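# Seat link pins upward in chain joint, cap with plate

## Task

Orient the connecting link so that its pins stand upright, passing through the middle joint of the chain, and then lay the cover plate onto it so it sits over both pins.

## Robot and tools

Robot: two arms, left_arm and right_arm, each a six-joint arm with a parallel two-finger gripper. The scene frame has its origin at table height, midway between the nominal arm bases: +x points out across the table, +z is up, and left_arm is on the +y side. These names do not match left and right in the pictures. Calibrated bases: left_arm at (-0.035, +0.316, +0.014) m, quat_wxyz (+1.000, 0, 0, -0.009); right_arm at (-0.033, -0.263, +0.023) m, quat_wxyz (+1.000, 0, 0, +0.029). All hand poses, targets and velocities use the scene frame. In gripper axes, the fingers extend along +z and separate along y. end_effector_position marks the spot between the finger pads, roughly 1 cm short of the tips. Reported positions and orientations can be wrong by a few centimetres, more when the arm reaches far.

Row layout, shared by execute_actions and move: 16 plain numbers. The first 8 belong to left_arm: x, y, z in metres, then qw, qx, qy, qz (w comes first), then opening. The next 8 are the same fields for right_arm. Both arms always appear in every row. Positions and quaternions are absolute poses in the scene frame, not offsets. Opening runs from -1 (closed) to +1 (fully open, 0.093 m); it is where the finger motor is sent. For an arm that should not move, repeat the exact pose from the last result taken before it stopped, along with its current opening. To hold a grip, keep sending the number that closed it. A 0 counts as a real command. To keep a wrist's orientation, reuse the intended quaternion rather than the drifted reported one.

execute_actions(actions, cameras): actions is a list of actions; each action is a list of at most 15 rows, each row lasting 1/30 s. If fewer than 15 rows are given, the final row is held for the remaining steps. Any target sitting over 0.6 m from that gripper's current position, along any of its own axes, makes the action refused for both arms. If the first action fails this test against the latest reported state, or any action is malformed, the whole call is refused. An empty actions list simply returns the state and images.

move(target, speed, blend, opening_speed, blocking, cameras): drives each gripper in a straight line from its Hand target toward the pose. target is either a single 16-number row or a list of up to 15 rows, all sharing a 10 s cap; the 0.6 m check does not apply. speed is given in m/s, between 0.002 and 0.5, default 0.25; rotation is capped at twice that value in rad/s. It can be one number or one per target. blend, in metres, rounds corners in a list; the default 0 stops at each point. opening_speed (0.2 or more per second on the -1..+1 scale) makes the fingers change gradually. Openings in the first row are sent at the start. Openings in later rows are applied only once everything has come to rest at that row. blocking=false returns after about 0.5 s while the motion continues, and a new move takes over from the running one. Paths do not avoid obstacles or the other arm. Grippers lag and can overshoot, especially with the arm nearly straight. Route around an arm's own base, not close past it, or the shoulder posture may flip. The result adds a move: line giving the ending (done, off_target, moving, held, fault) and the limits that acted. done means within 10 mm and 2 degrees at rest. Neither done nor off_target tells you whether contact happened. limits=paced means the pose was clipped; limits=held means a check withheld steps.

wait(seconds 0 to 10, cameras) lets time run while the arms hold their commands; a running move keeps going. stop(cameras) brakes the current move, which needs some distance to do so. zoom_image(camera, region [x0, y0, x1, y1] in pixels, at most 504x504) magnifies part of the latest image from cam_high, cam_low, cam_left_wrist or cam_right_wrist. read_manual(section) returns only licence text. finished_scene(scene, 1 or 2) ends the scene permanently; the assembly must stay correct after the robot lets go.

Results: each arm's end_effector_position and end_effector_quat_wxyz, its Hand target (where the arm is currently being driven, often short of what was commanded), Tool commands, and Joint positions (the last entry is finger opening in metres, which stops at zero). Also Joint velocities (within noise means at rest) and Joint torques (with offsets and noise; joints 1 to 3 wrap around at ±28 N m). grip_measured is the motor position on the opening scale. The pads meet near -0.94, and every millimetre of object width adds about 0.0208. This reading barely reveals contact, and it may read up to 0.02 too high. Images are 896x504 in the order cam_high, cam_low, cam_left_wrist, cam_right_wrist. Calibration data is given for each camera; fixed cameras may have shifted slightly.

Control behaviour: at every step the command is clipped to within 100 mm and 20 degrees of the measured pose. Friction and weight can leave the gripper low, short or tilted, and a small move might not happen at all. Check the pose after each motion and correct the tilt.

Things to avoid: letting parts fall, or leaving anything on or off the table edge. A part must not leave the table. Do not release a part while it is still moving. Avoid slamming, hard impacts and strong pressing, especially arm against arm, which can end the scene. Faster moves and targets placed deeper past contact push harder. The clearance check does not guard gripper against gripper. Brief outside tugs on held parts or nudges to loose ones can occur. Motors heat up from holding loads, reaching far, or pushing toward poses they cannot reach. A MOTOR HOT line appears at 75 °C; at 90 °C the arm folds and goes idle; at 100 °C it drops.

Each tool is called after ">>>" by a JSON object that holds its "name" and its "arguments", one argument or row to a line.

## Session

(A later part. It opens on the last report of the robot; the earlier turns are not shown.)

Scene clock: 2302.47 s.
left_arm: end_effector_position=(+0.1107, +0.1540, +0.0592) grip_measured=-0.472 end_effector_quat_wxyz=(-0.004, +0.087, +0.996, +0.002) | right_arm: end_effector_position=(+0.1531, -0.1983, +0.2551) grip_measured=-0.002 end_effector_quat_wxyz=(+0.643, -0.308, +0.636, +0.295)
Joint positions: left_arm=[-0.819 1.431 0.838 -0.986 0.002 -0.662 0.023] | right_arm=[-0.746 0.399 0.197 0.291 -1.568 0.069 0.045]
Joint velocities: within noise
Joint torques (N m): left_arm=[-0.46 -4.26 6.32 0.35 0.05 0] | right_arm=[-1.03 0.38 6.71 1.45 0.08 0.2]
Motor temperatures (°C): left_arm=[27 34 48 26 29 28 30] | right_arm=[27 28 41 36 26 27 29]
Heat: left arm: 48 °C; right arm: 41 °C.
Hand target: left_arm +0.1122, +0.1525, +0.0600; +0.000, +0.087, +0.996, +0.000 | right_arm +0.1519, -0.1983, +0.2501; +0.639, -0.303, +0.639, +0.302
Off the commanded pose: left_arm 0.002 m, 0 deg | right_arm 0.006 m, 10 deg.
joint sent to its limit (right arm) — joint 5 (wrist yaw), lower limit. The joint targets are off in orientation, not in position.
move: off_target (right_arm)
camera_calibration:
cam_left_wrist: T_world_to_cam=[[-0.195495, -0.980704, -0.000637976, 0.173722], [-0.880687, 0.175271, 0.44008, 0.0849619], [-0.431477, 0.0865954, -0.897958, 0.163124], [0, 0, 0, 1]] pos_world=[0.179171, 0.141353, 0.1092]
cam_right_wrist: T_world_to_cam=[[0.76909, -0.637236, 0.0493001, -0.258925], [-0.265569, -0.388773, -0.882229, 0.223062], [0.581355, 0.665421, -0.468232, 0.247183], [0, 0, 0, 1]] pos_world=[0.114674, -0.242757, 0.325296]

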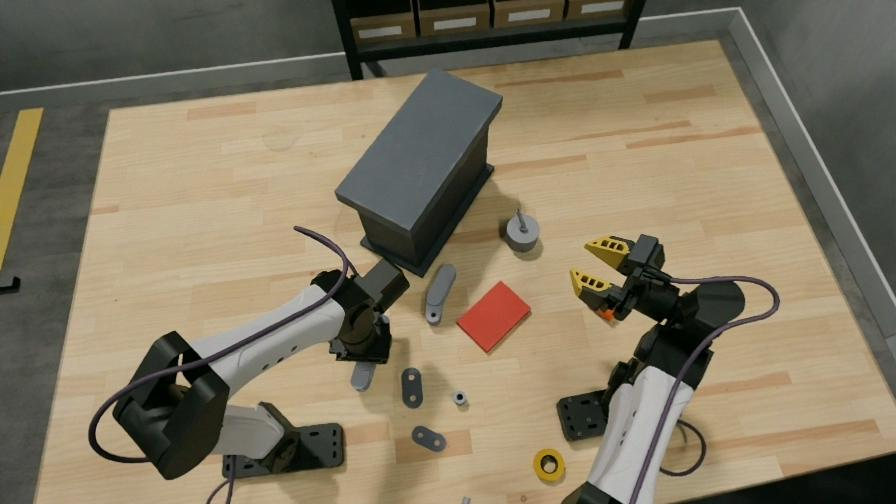

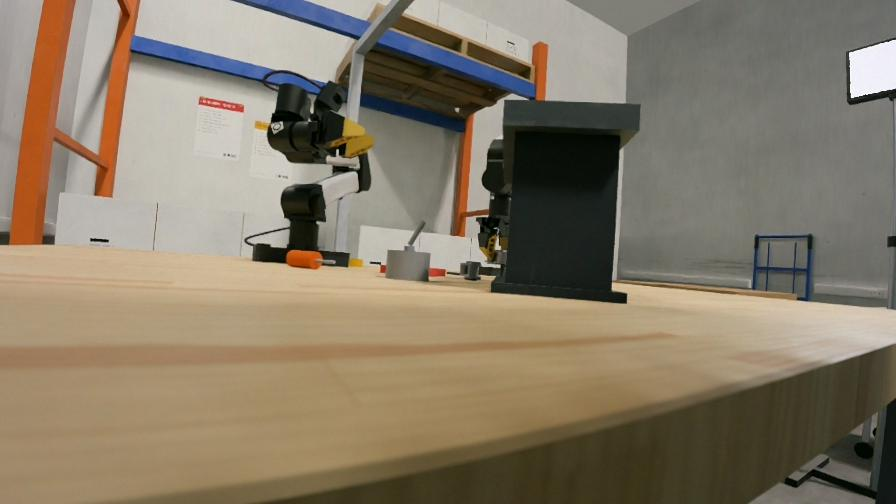

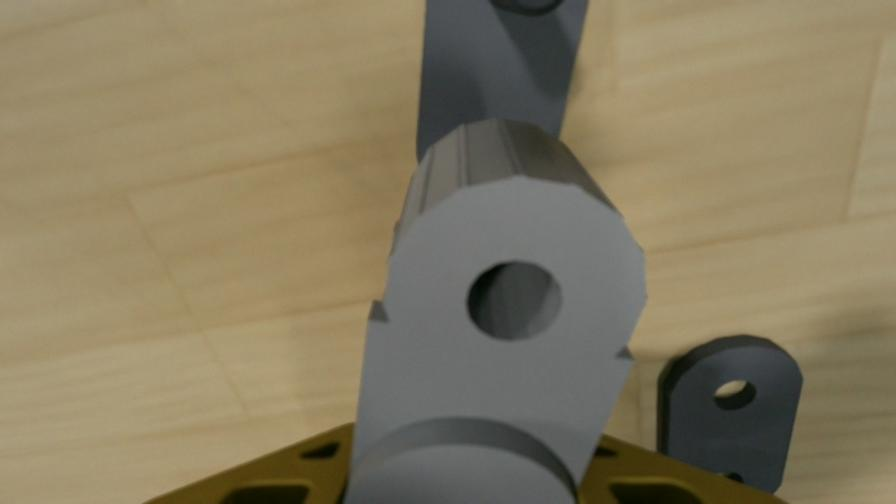

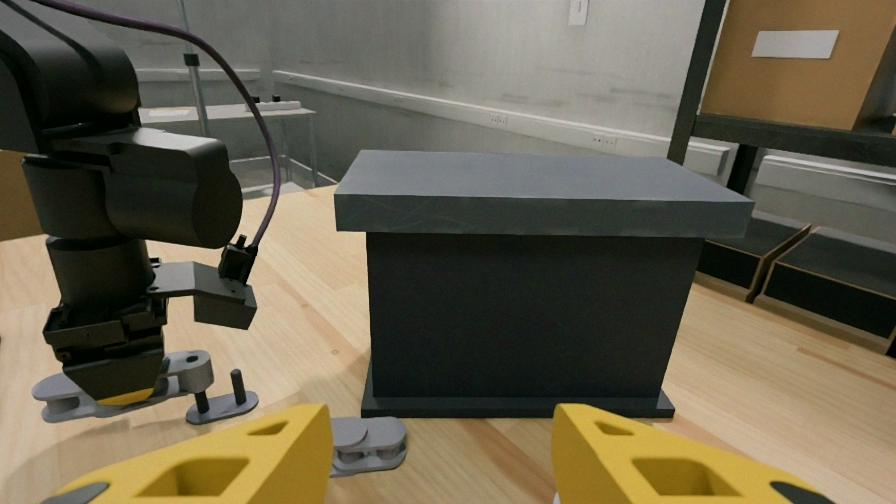

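>>> {"name": "move", "arguments": {
  "target": [
    [0.1125,0.1525,0.051,0,0.0872,0.9962,0,-0.7,0.15,-0.20,0.25,0.6124,-0.3536,0.6124,0.3536,0.0]
  ],
  "speed": 0.03
}}

>>> {"name": "zoom_image", "arguments": {
  "camera": "cam_right_wrist",
  "region": [160, 330, 270, 430]
}}

>>> {"name": "zoom_image", "arguments": {
  "camera": "cam_left_wrist",
  "region": [420, 220, 620, 380]
}}

Scene clock: 2316.23 s.
left_arm: end_effector_position=(+0.1108, +0.1539, +0.0503) grip_measured=-0.472 end_effector_quat_wxyz=(-0.004, +0.087, +0.996, +0.002) | right_arm: end_effector_position=(+0.1531, -0.1983, +0.2551) grip_measured=-0.002 end_effector_quat_wxyz=(+0.643, -0.308, +0.636, +0.295)
Joint positions: left_arm=[-0.819 1.446 0.812 -0.946 0.002 -0.662 0.023] | right_arm=[-0.746 0.399 0.197 0.291 -1.568 0.069 0.045]
Joint velocities: within noise
Joint torques (N m): left_arm=[-0.29 -4.31 6.23 0.34 0.06 0.01] | right_arm=[-1.02 0.66 6.71 1.44 0.07 0.16]
Motor temperatures (°C): left_arm=[27 33 47 26 29 28 30] | right_arm=[27 28 41 36 26 27 29]
Heat: left arm: 47 °C; right arm: 41 °C.
Hand target: left_arm +0.1126, +0.1525, +0.0511; +0.000, +0.087, +0.996, +0.000 | right_arm +0.1519, -0.1983, +0.2501; +0.639, -0.303, +0.639, +0.302
Off the commanded pose: left_arm 0.002 m, 0 deg | right_arm 0.006 m, 10 deg.
joint sent to its limit (right arm) — joint 5 (wrist yaw), lower limit. The joint targets are off in orientation, not in position.
move: off_target (right_arm)
camera_calibration:
cam_left_wrist: T_world_to_cam=[[-0.195495, -0.980704, -0.000637976, 0.173592], [-0.880687, 0.175271, 0.44008, 0.0890242], [-0.431477, 0.0865954, -0.897958, 0.155216], [0, 0, 0, 1]] pos_world=[0.179311, 0.141198, 0.100311]
cam_right_wrist: T_world_to_cam=[[0.76909, -0.637236, 0.0493001, -0.258925], [-0.265569, -0.388773, -0.882229, 0.223062], [0.581355, 0.665421, -0.468232, 0.247183], [0, 0, 0, 1]] pos_world=[0.114674, -0.242757, 0.325296]

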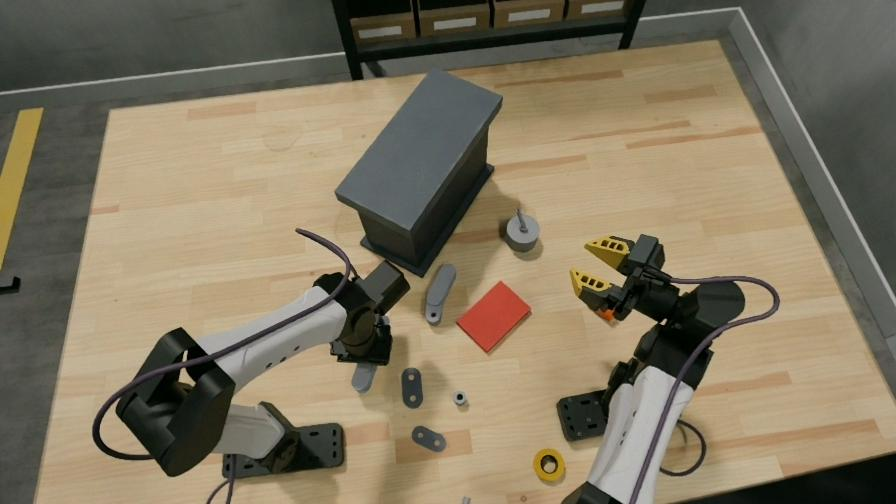

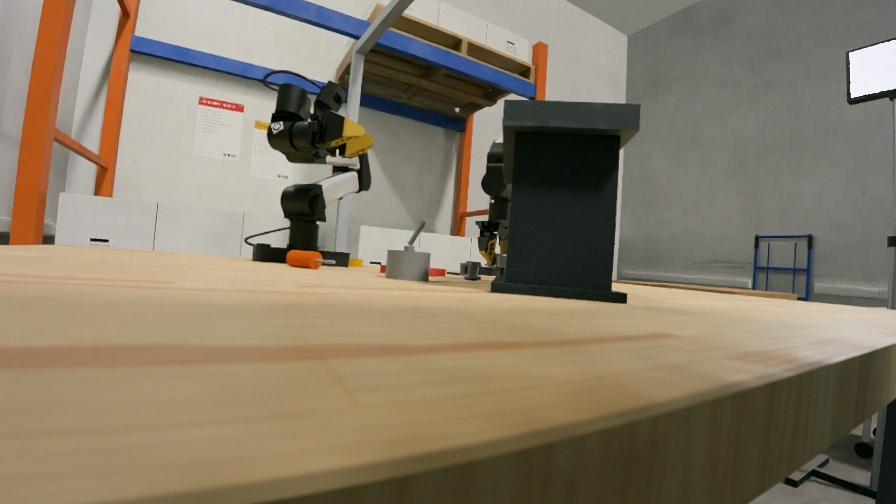

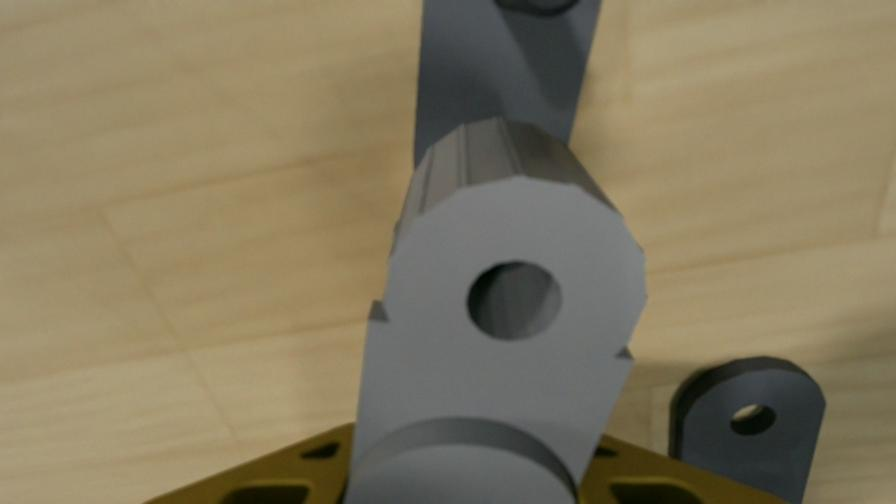

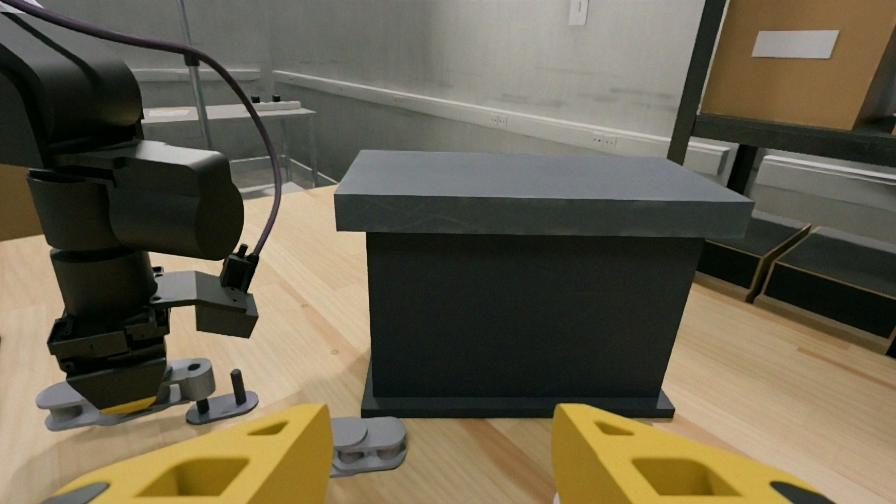

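Scaled by 4.582 from the camera's 896x504 image, which has a finer 1280x720 frame.

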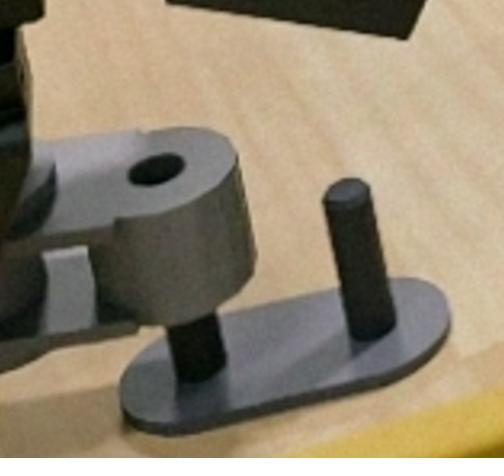

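Scaled by 2.520 from the camera's 896x504 image, which has a finer 1280x720 frame.

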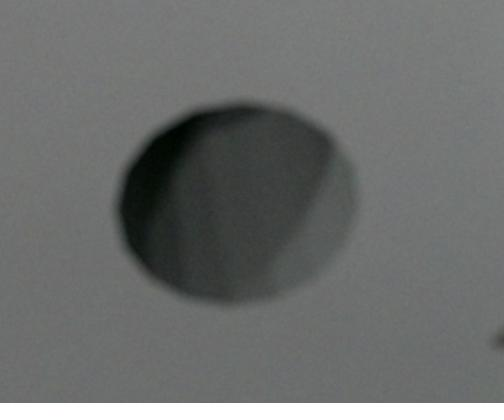

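>>> {"name": "move", "arguments": {
  "target": [
    [0.1125,0.1525,0.042,0,0.0872,0.9962,0,-0.7,0.15,-0.20,0.25,0.6124,-0.3536,0.6124,0.3536,0.0]
  ],
  "speed": 0.03
}}

>>> {"name": "zoom_image", "arguments": {
  "camera": "cam_right_wrist",
  "region": [160, 330, 270, 430]
}}

>>> {"name": "zoom_image", "arguments": {
  "camera": "cam_left_wrist",
  "region": [420, 220, 620, 380]
}}

Scene clock: 2328.13 s.
left_arm: end_effector_position=(+0.1109, +0.1538, +0.0414) grip_measured=-0.472 end_effector_quat_wxyz=(-0.003, +0.087, +0.996, +0.002) | right_arm: end_effector_position=(+0.1531, -0.1983, +0.2551) grip_measured=-0.002 end_effector_quat_wxyz=(+0.643, -0.308, +0.636, +0.295)
Joint positions: left_arm=[-0.819 1.462 0.787 -0.904 0.002 -0.662 0.023] | right_arm=[-0.746 0.399 0.197 0.291 -1.568 0.069 0.045]
Joint velocities: within noise
Joint torques (N m): left_arm=[-0.31 -4.4 6.12 0.35 0.06 -0.01] | right_arm=[-0.95 0.55 6.76 1.46 0.03 0.19]
Motor temperatures (°C): left_arm=[27 33 48 26 29 28 30] | right_arm=[27 28 41 36 26 27 29]
Heat: left arm: 48 °C; right arm: 41 °C.
Hand target: left_arm +0.1125, +0.1525, +0.0420; +0.000, +0.087, +0.996, +0.000 | right_arm +0.1519, -0.1983, +0.2501; +0.639, -0.303, +0.639, +0.302
Off the commanded pose: left_arm 0.002 m, 0 deg | right_arm 0.006 m, 10 deg.
joint sent to its limit (right arm) — joint 5 (wrist yaw), lower limit. The joint targets are off in orientation, not in position.
move: off_target (right_arm)
camera_calibration:
cam_left_wrist: T_world_to_cam=[[-0.195495, -0.980705, -0.000410119, 0.173544], [-0.880799, 0.175396, 0.439805, 0.0930045], [-0.431247, 0.086341, -0.898093, 0.147222], [0, 0, 0, 1]] pos_world=[0.179335, 0.141171, 0.0913867]
cam_right_wrist: T_world_to_cam=[[0.76909, -0.637236, 0.0493001, -0.258925], [-0.265569, -0.388773, -0.882229, 0.223062], [0.581355, 0.665421, -0.468232, 0.247183], [0, 0, 0, 1]] pos_world=[0.114674, -0.242757, 0.325296]

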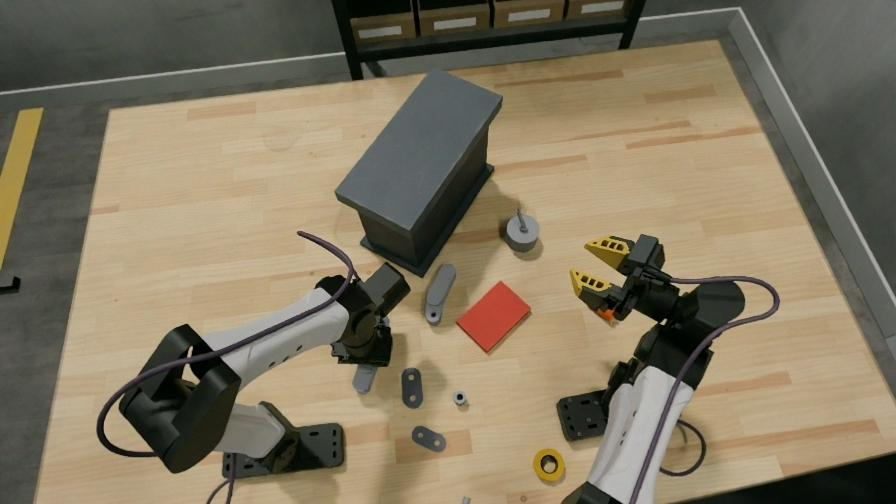

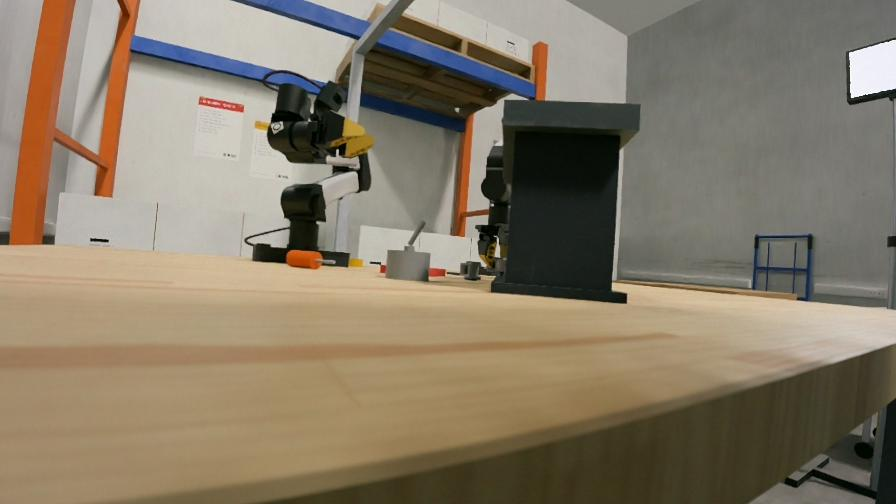

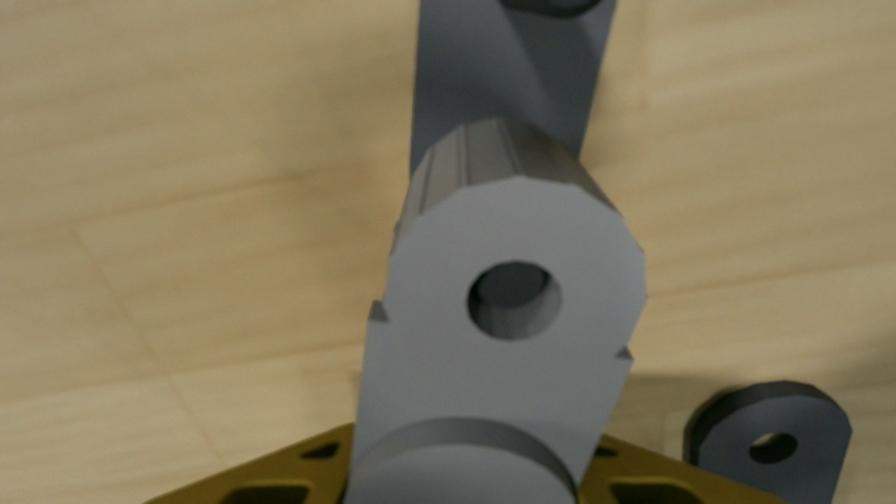

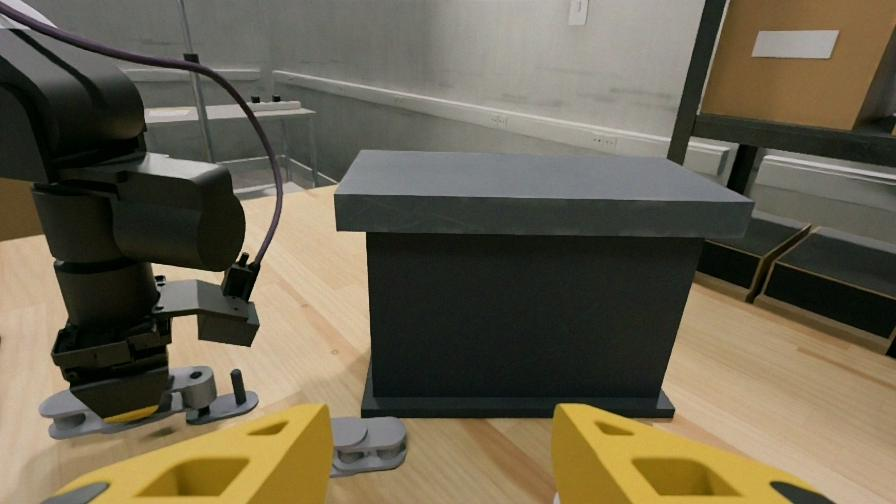

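Scaled by 4.582 from the camera's 896x504 image, which has a finer 1280x720 frame.

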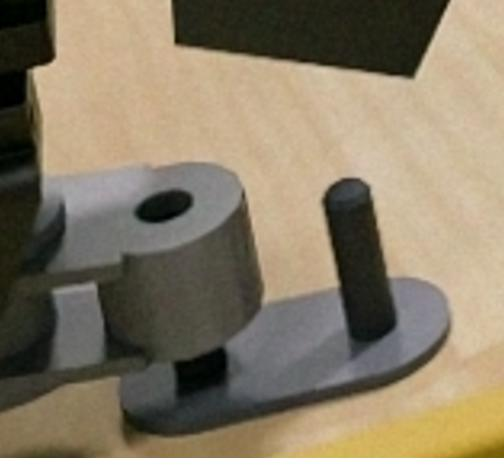

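Scaled by 2.520 from the camera's 896x504 image, which has a finer 1280x720 frame.

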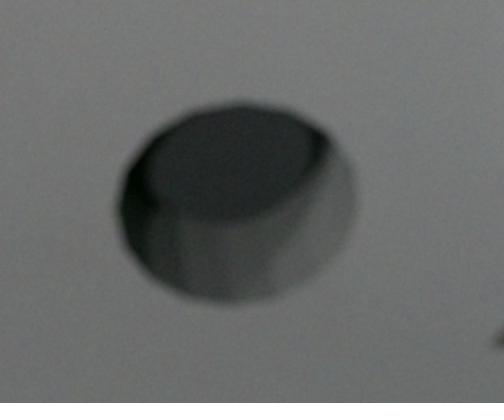

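Pin visible in the hole. Continue.

>>> {"name": "move", "arguments": {
  "target": [
    [0.1125,0.1525,0.034,0,0.0872,0.9962,0,-0.7,0.15,-0.20,0.25,0.6124,-0.3536,0.6124,0.3536,0.0]
  ],
  "speed": 0.03
}}

>>> {"name": "zoom_image", "arguments": {
  "camera": "cam_right_wrist",
  "region": [160, 330, 270, 430]
}}

>>> {"name": "zoom_image", "arguments": {
  "camera": "cam_left_wrist",
  "region": [420, 220, 620, 380]
}}

Scene clock: 2338.93 s.
left_arm: end_effector_position=(+0.1111, +0.1536, +0.0341) grip_measured=-0.472 end_effector_quat_wxyz=(-0.003, +0.087, +0.996, +0.002) | right_arm: end_effector_position=(+0.1531, -0.1983, +0.2551) grip_measured=-0.002 end_effector_quat_wxyz=(+0.643, -0.308, +0.636, +0.295)
Joint positions: left_arm=[-0.819 1.477 0.769 -0.871 0.002 -0.662 0.023] | right_arm=[-0.746 0.399 0.197 0.291 -1.568 0.069 0.045]
Joint velocities: within noise
Joint torques (N m): left_arm=[-0.31 -4.45 5.75 0.4 0.05 0] | right_arm=[-0.92 0.39 6.72 1.47 0.07 0.22]
Motor temperatures (°C): left_arm=[27 33 47 26 29 28 30] | right_arm=[27 28 41 36 26 27 29]
Heat: left arm: 47 °C; right arm: 41 °C.
Hand target: left_arm +0.1126, +0.1525, +0.0340; +0.000, +0.087, +0.996, +0.000 | right_arm +0.1519, -0.1983, +0.2501; +0.639, -0.303, +0.639, +0.302
Off the commanded pose: left_arm 0.002 m, 0 deg | right_arm 0.006 m, 10 deg.
joint sent to its limit (right arm) — joint 5 (wrist yaw), lower limit. The joint targets are off in orientation, not in position.
move: off_target (right_arm)
camera_calibration:
cam_left_wrist: T_world_to_cam=[[-0.195495, -0.980705, -0.000410119, 0.173351], [-0.880799, 0.175396, 0.439805, 0.0964052], [-0.431247, 0.086341, -0.898093, 0.140857], [0, 0, 0, 1]] pos_world=[0.179547, 0.140936, 0.0841743]
cam_right_wrist: T_world_to_cam=[[0.76909, -0.637236, 0.0493001, -0.258925], [-0.265569, -0.388773, -0.882229, 0.223062], [0.581355, 0.665421, -0.468232, 0.247183], [0, 0, 0, 1]] pos_world=[0.114674, -0.242757, 0.325296]

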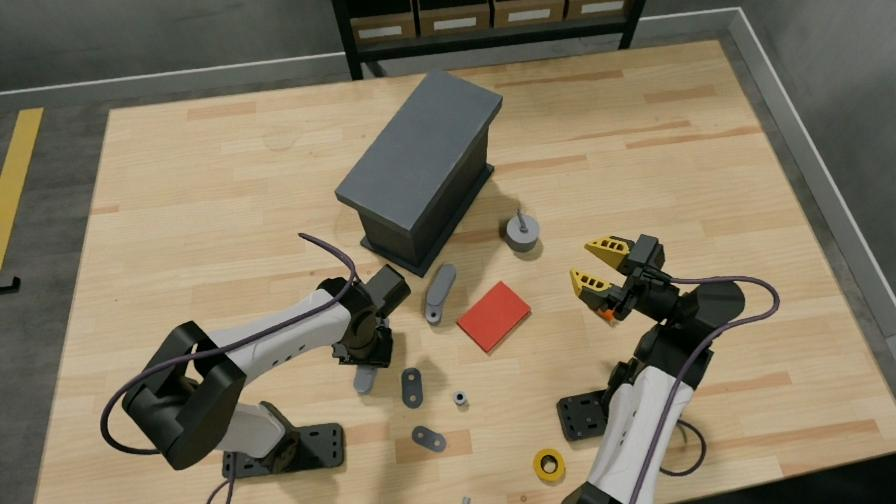

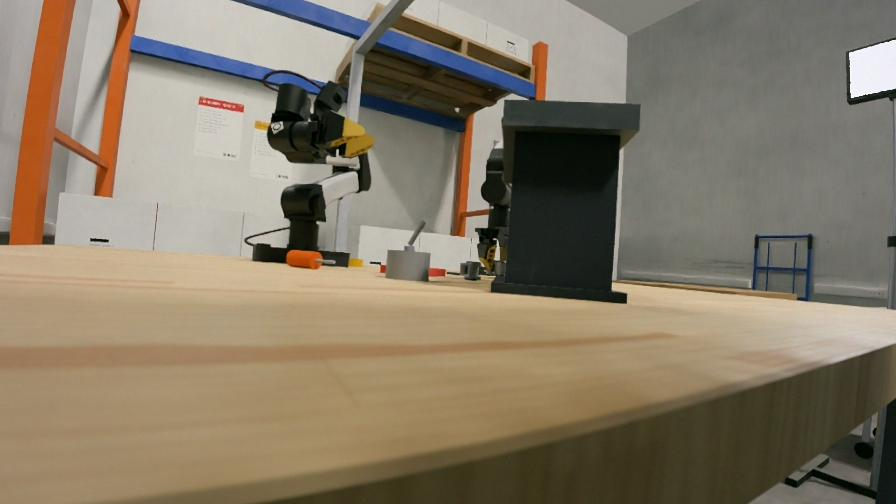

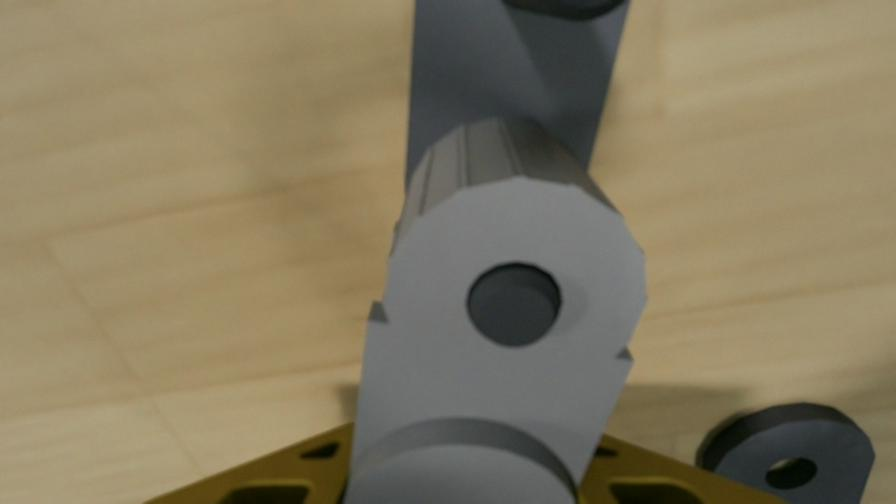

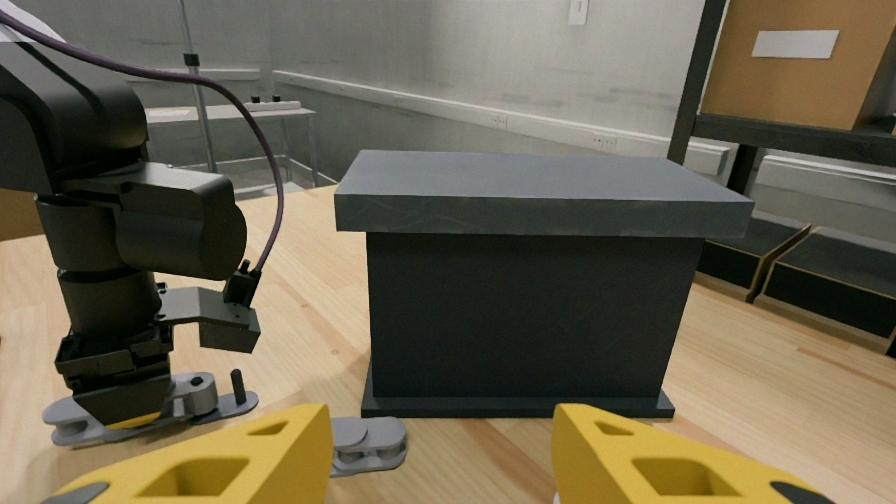

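Scaled by 4.582 from the camera's 896x504 image, which has a finer 1280x720 frame.

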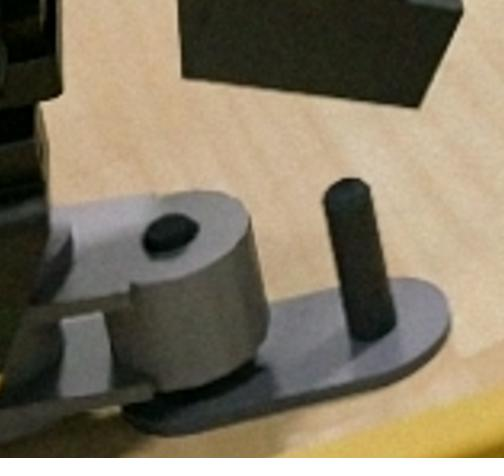

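Scaled by 2.520 from the camera's 896x504 image, which has a finer 1280x720 frame.

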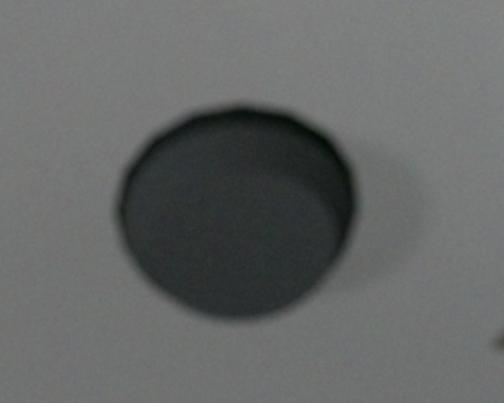

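>>> {"name": "move", "arguments": {
  "target": [
    [0.1120,0.1527,0.0265,0,0.0872,0.9962,0,-0.7,0.15,-0.20,0.25,0.6124,-0.3536,0.6124,0.3536,0.0]
  ],
  "speed": 0.03
}}

>>> {"name": "zoom_image", "arguments": {
  "camera": "cam_right_wrist",
  "region": [130, 330, 270, 450]
}}

>>> {"name": "zoom_image", "arguments": {
  "camera": "cam_left_wrist",
  "region": [320, 80, 720, 480]
}}

Scene clock: 2349.87 s.
left_arm: end_effector_position=(+0.1111, +0.1536, +0.0270) grip_measured=-0.472 end_effector_quat_wxyz=(-0.002, +0.087, +0.996, +0.000) | right_arm: end_effector_position=(+0.1531, -0.1983, +0.2551) grip_measured=-0.002 end_effector_quat_wxyz=(+0.643, -0.308, +0.636, +0.295)
Joint positions: left_arm=[-0.819 1.487 0.746 -0.833 0.002 -0.662 0.023] | right_arm=[-0.746 0.399 0.197 0.291 -1.568 0.069 0.045]
Joint velocities: within noise
Joint torques (N m): left_arm=[-0.42 -4.07 5.78 0.37 0.07 0] | right_arm=[-0.75 0.5 6.65 1.47 0.05 0.19]
Motor temperatures (°C): left_arm=[27 32 46 26 29 28 30] | right_arm=[27 28 41 36 26 27 29]
Heat: left arm: 46 °C; right arm: 41 °C.
Hand target: left_arm +0.1120, +0.1528, +0.0265; +0.000, +0.087, +0.996, +0.000 | right_arm +0.1519, -0.1983, +0.2501; +0.639, -0.303, +0.639, +0.302
Off the commanded pose: left_arm 0.001 m, 0 deg | right_arm 0.006 m, 10 deg.
joint sent to its limit (right arm) — joint 5 (wrist yaw), lower limit. The joint targets are off in orientation, not in position.
move: off_target (right_arm)
camera_calibration:
cam_left_wrist: T_world_to_cam=[[-0.195499, -0.9807, 0.00277987, 0.173231], [-0.882366, 0.177132, 0.435953, 0.0995755], [-0.428031, 0.0827756, -0.899965, 0.134741], [0, 0, 0, 1]] pos_world=[0.179402, 0.141097, 0.0773706]
cam_right_wrist: T_world_to_cam=[[0.76909, -0.637236, 0.0493001, -0.258925], [-0.265569, -0.388773, -0.882229, 0.223062], [0.581355, 0.665421, -0.468232, 0.247183], [0, 0, 0, 1]] pos_world=[0.114674, -0.242757, 0.325296]

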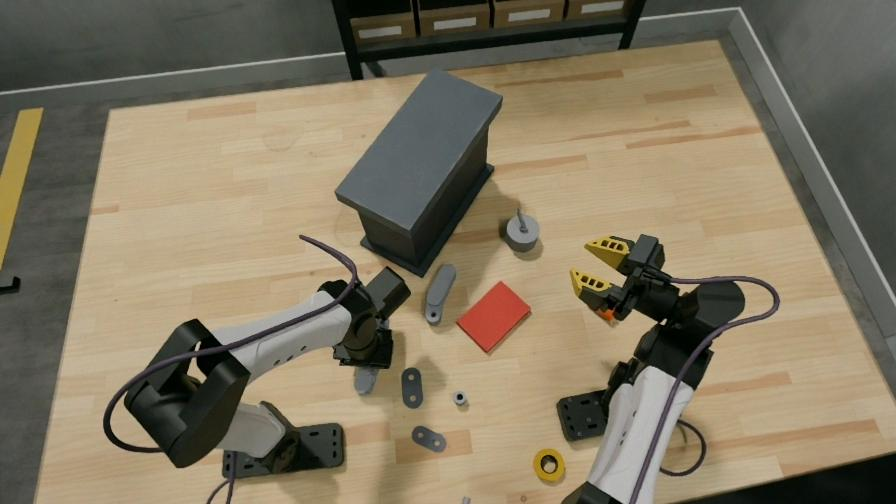

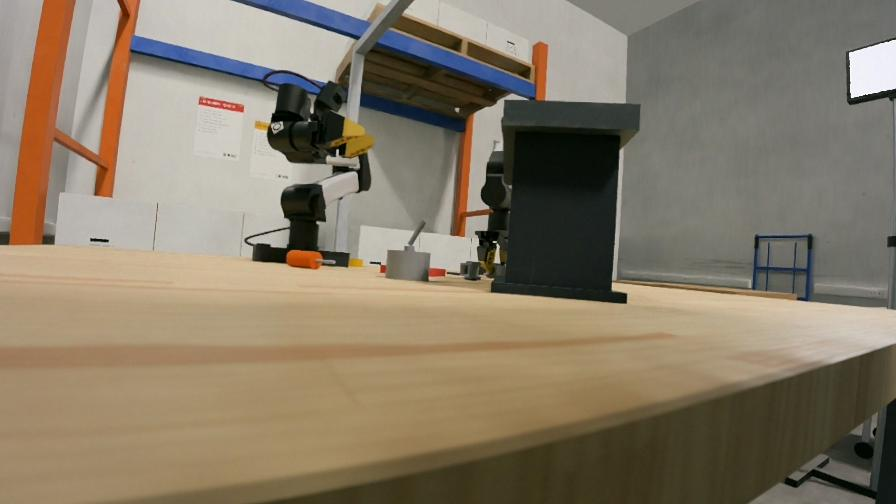

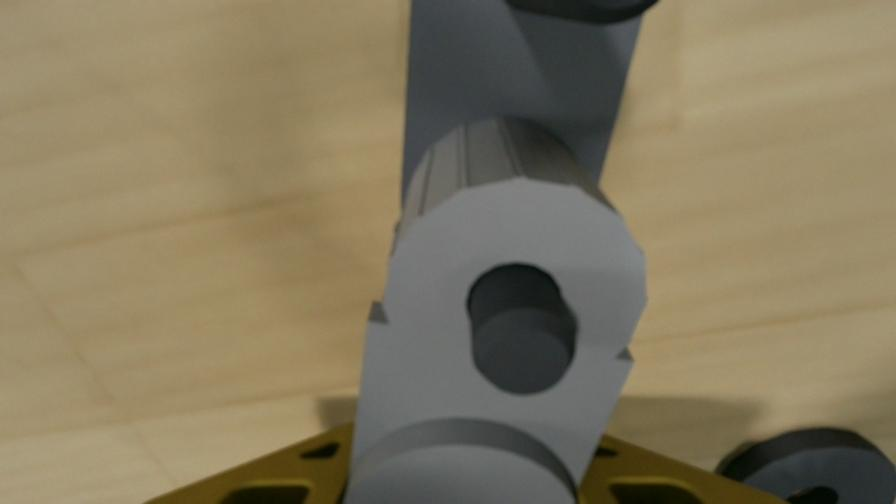

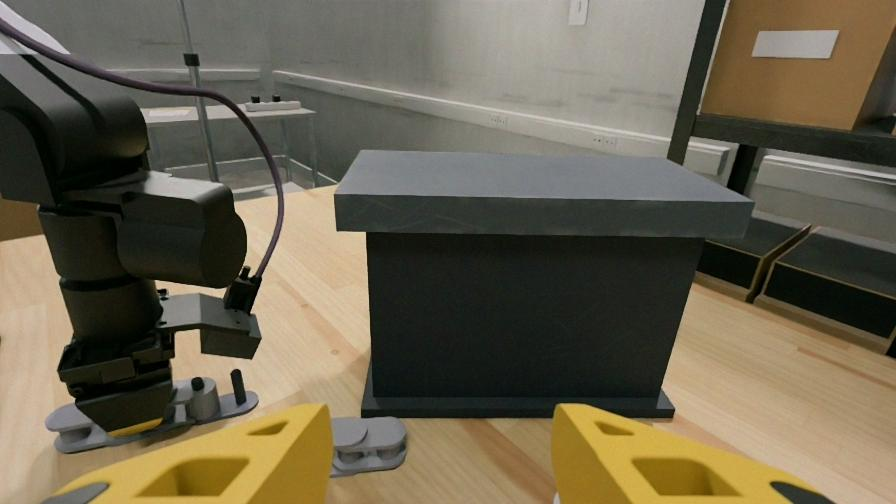

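Scaled by 3.600 from the camera's 896x504 image, which has a finer 1280x720 frame.

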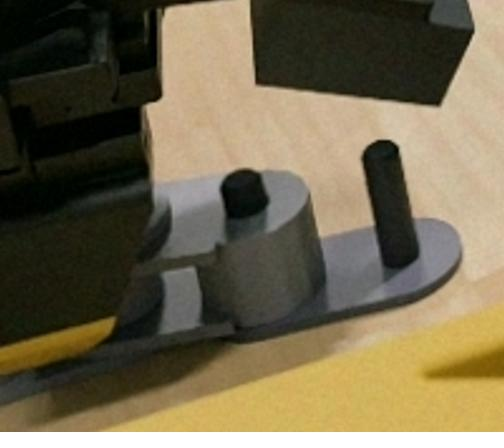

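Scaled by 1.260 from the camera's 896x504 image, which has a finer 1280x720 frame.

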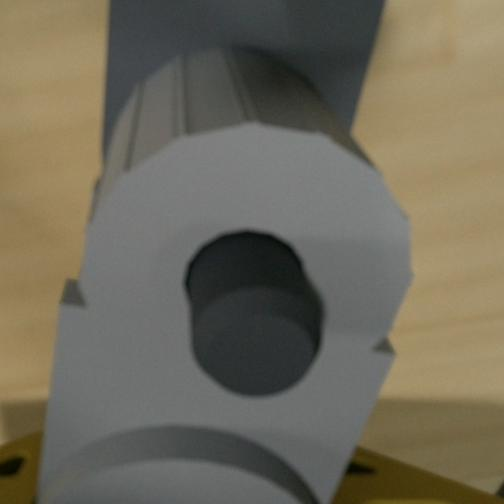

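>>> {"name": "move", "arguments": {
  "target": [
    [0.1115,0.1533,0.0270,0,0.0872,0.9962,0,0.1,0.15,-0.20,0.25,0.6124,-0.3536,0.6124,0.3536,0.0],
    [0.1115,0.1533,0.10,0,0.0872,0.9962,0,0.1,0.15,-0.20,0.25,0.6124,-0.3536,0.6124,0.3536,0.0],
    [0.12,0.11,0.25,0,0.0872,0.9962,0,0.1,0.15,-0.20,0.25,0.6124,-0.3536,0.6124,0.3536,0.0]
  ],
  "speed": [0.1,0.1,0.25],
  "opening_speed": 0.8
}}

>>> {"name": "zoom_image", "arguments": {
  "camera": "cam_left_wrist",
  "region": [300, 0, 804, 504]
}}

Scene clock: 2361.03 s.
left_arm: end_effector_position=(+0.1214, +0.1100, +0.2422) grip_measured=+0.098 end_effector_quat_wxyz=(+0.048, +0.089, +0.993, -0.054) | right_arm: end_effector_position=(+0.1531, -0.1983, +0.2551) grip_measured=-0.002 end_effector_quat_wxyz=(+0.643, -0.308, +0.636, +0.295)
Joint positions: left_arm=[-0.903 1.453 1.588 -1.561 0.002 -0.742 0.05] | right_arm=[-0.746 0.399 0.197 0.291 -1.568 0.069 0.045]
Joint velocities: within noise
Joint torques (N m): left_arm=[-0.9 -5.41 8.02 0.51 0.06 -0.06] | right_arm=[-0.96 0.38 6.54 1.46 0.02 0.18]
Motor temperatures (°C): left_arm=[27 33 46 26 29 28 30] | right_arm=[27 28 41 36 26 27 29]
Heat: left arm: 46 °C; right arm: 41 °C.
Hand target: left_arm +0.1200, +0.1100, +0.2492; +0.055, +0.087, +0.993, -0.061 | right_arm +0.1519, -0.1983, +0.2501; +0.639, -0.303, +0.639, +0.302
Off the commanded pose: left_arm 0.008 m, 8 deg | right_arm 0.006 m, 10 deg.
joint sent to its limit (left arm) — joint 4 (wrist pitch), lower limit. The joint targets are off in orientation, not in position.
joint sent to its limit (right arm) — joint 5 (wrist yaw), lower limit. The joint targets are off in orientation, not in position.
move: off_target (left_arm, right_arm)
camera_calibration:
cam_left_wrist: T_world_to_cam=[[-0.203412, -0.974047, 0.0992746, 0.108762], [-0.916076, 0.225128, 0.331847, 0.0465589], [-0.345584, -0.0234413, -0.938095, 0.347269], [0, 0, 0, 1]] pos_world=[0.184786, 0.103598, 0.299524]
cam_right_wrist: T_world_to_cam=[[0.76909, -0.637236, 0.0493001, -0.258925], [-0.265569, -0.388773, -0.882229, 0.223062], [0.581355, 0.665421, -0.468232, 0.247183], [0, 0, 0, 1]] pos_world=[0.114674, -0.242757, 0.325296]

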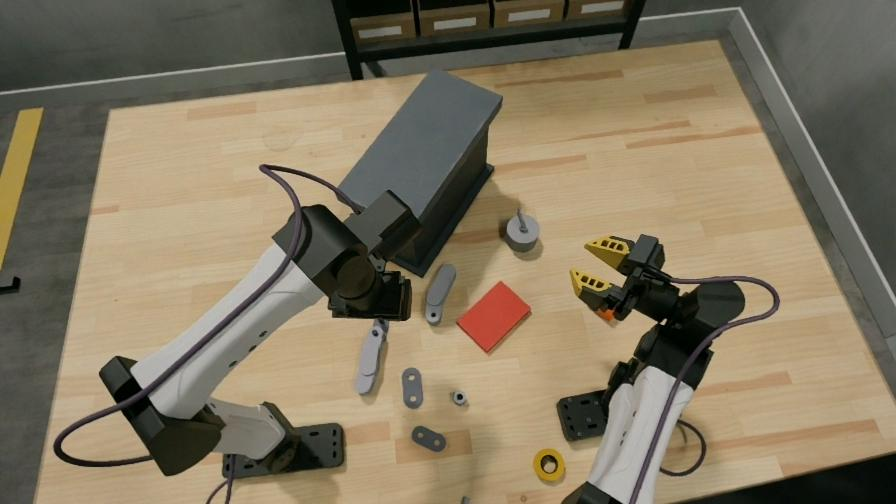

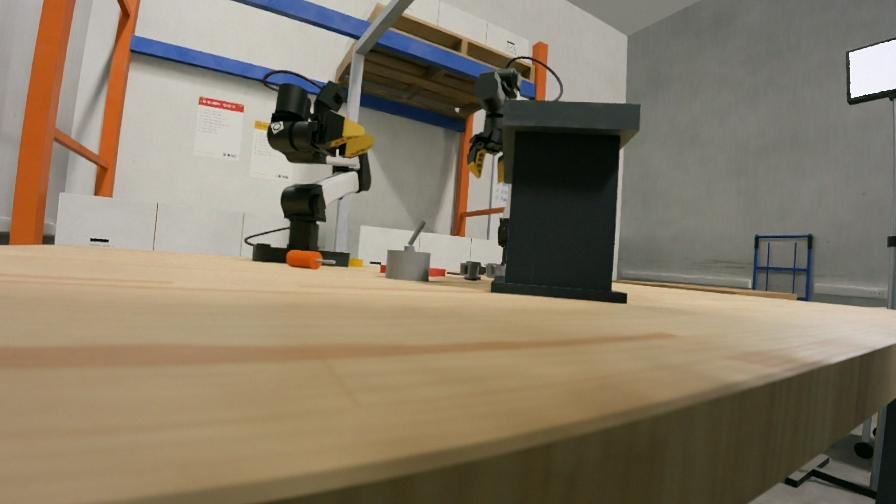

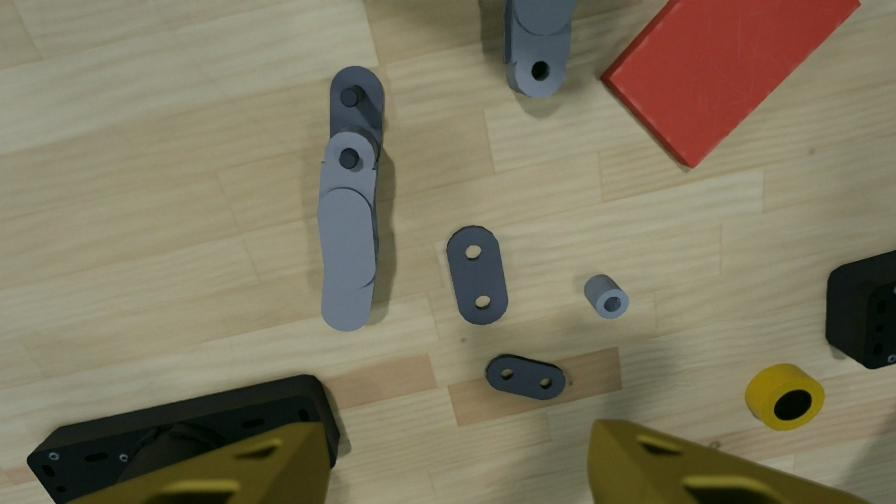

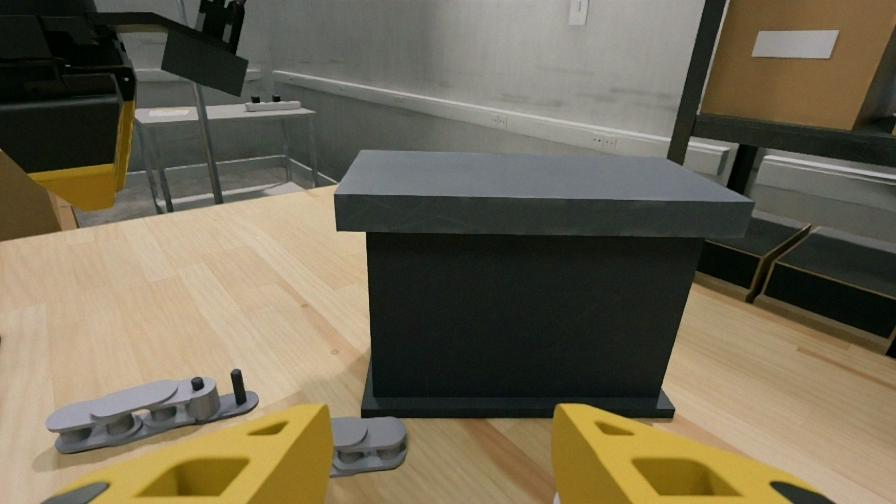

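Scaled by 1.000.

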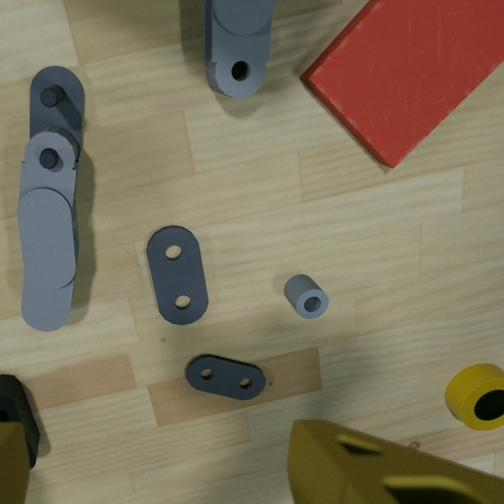

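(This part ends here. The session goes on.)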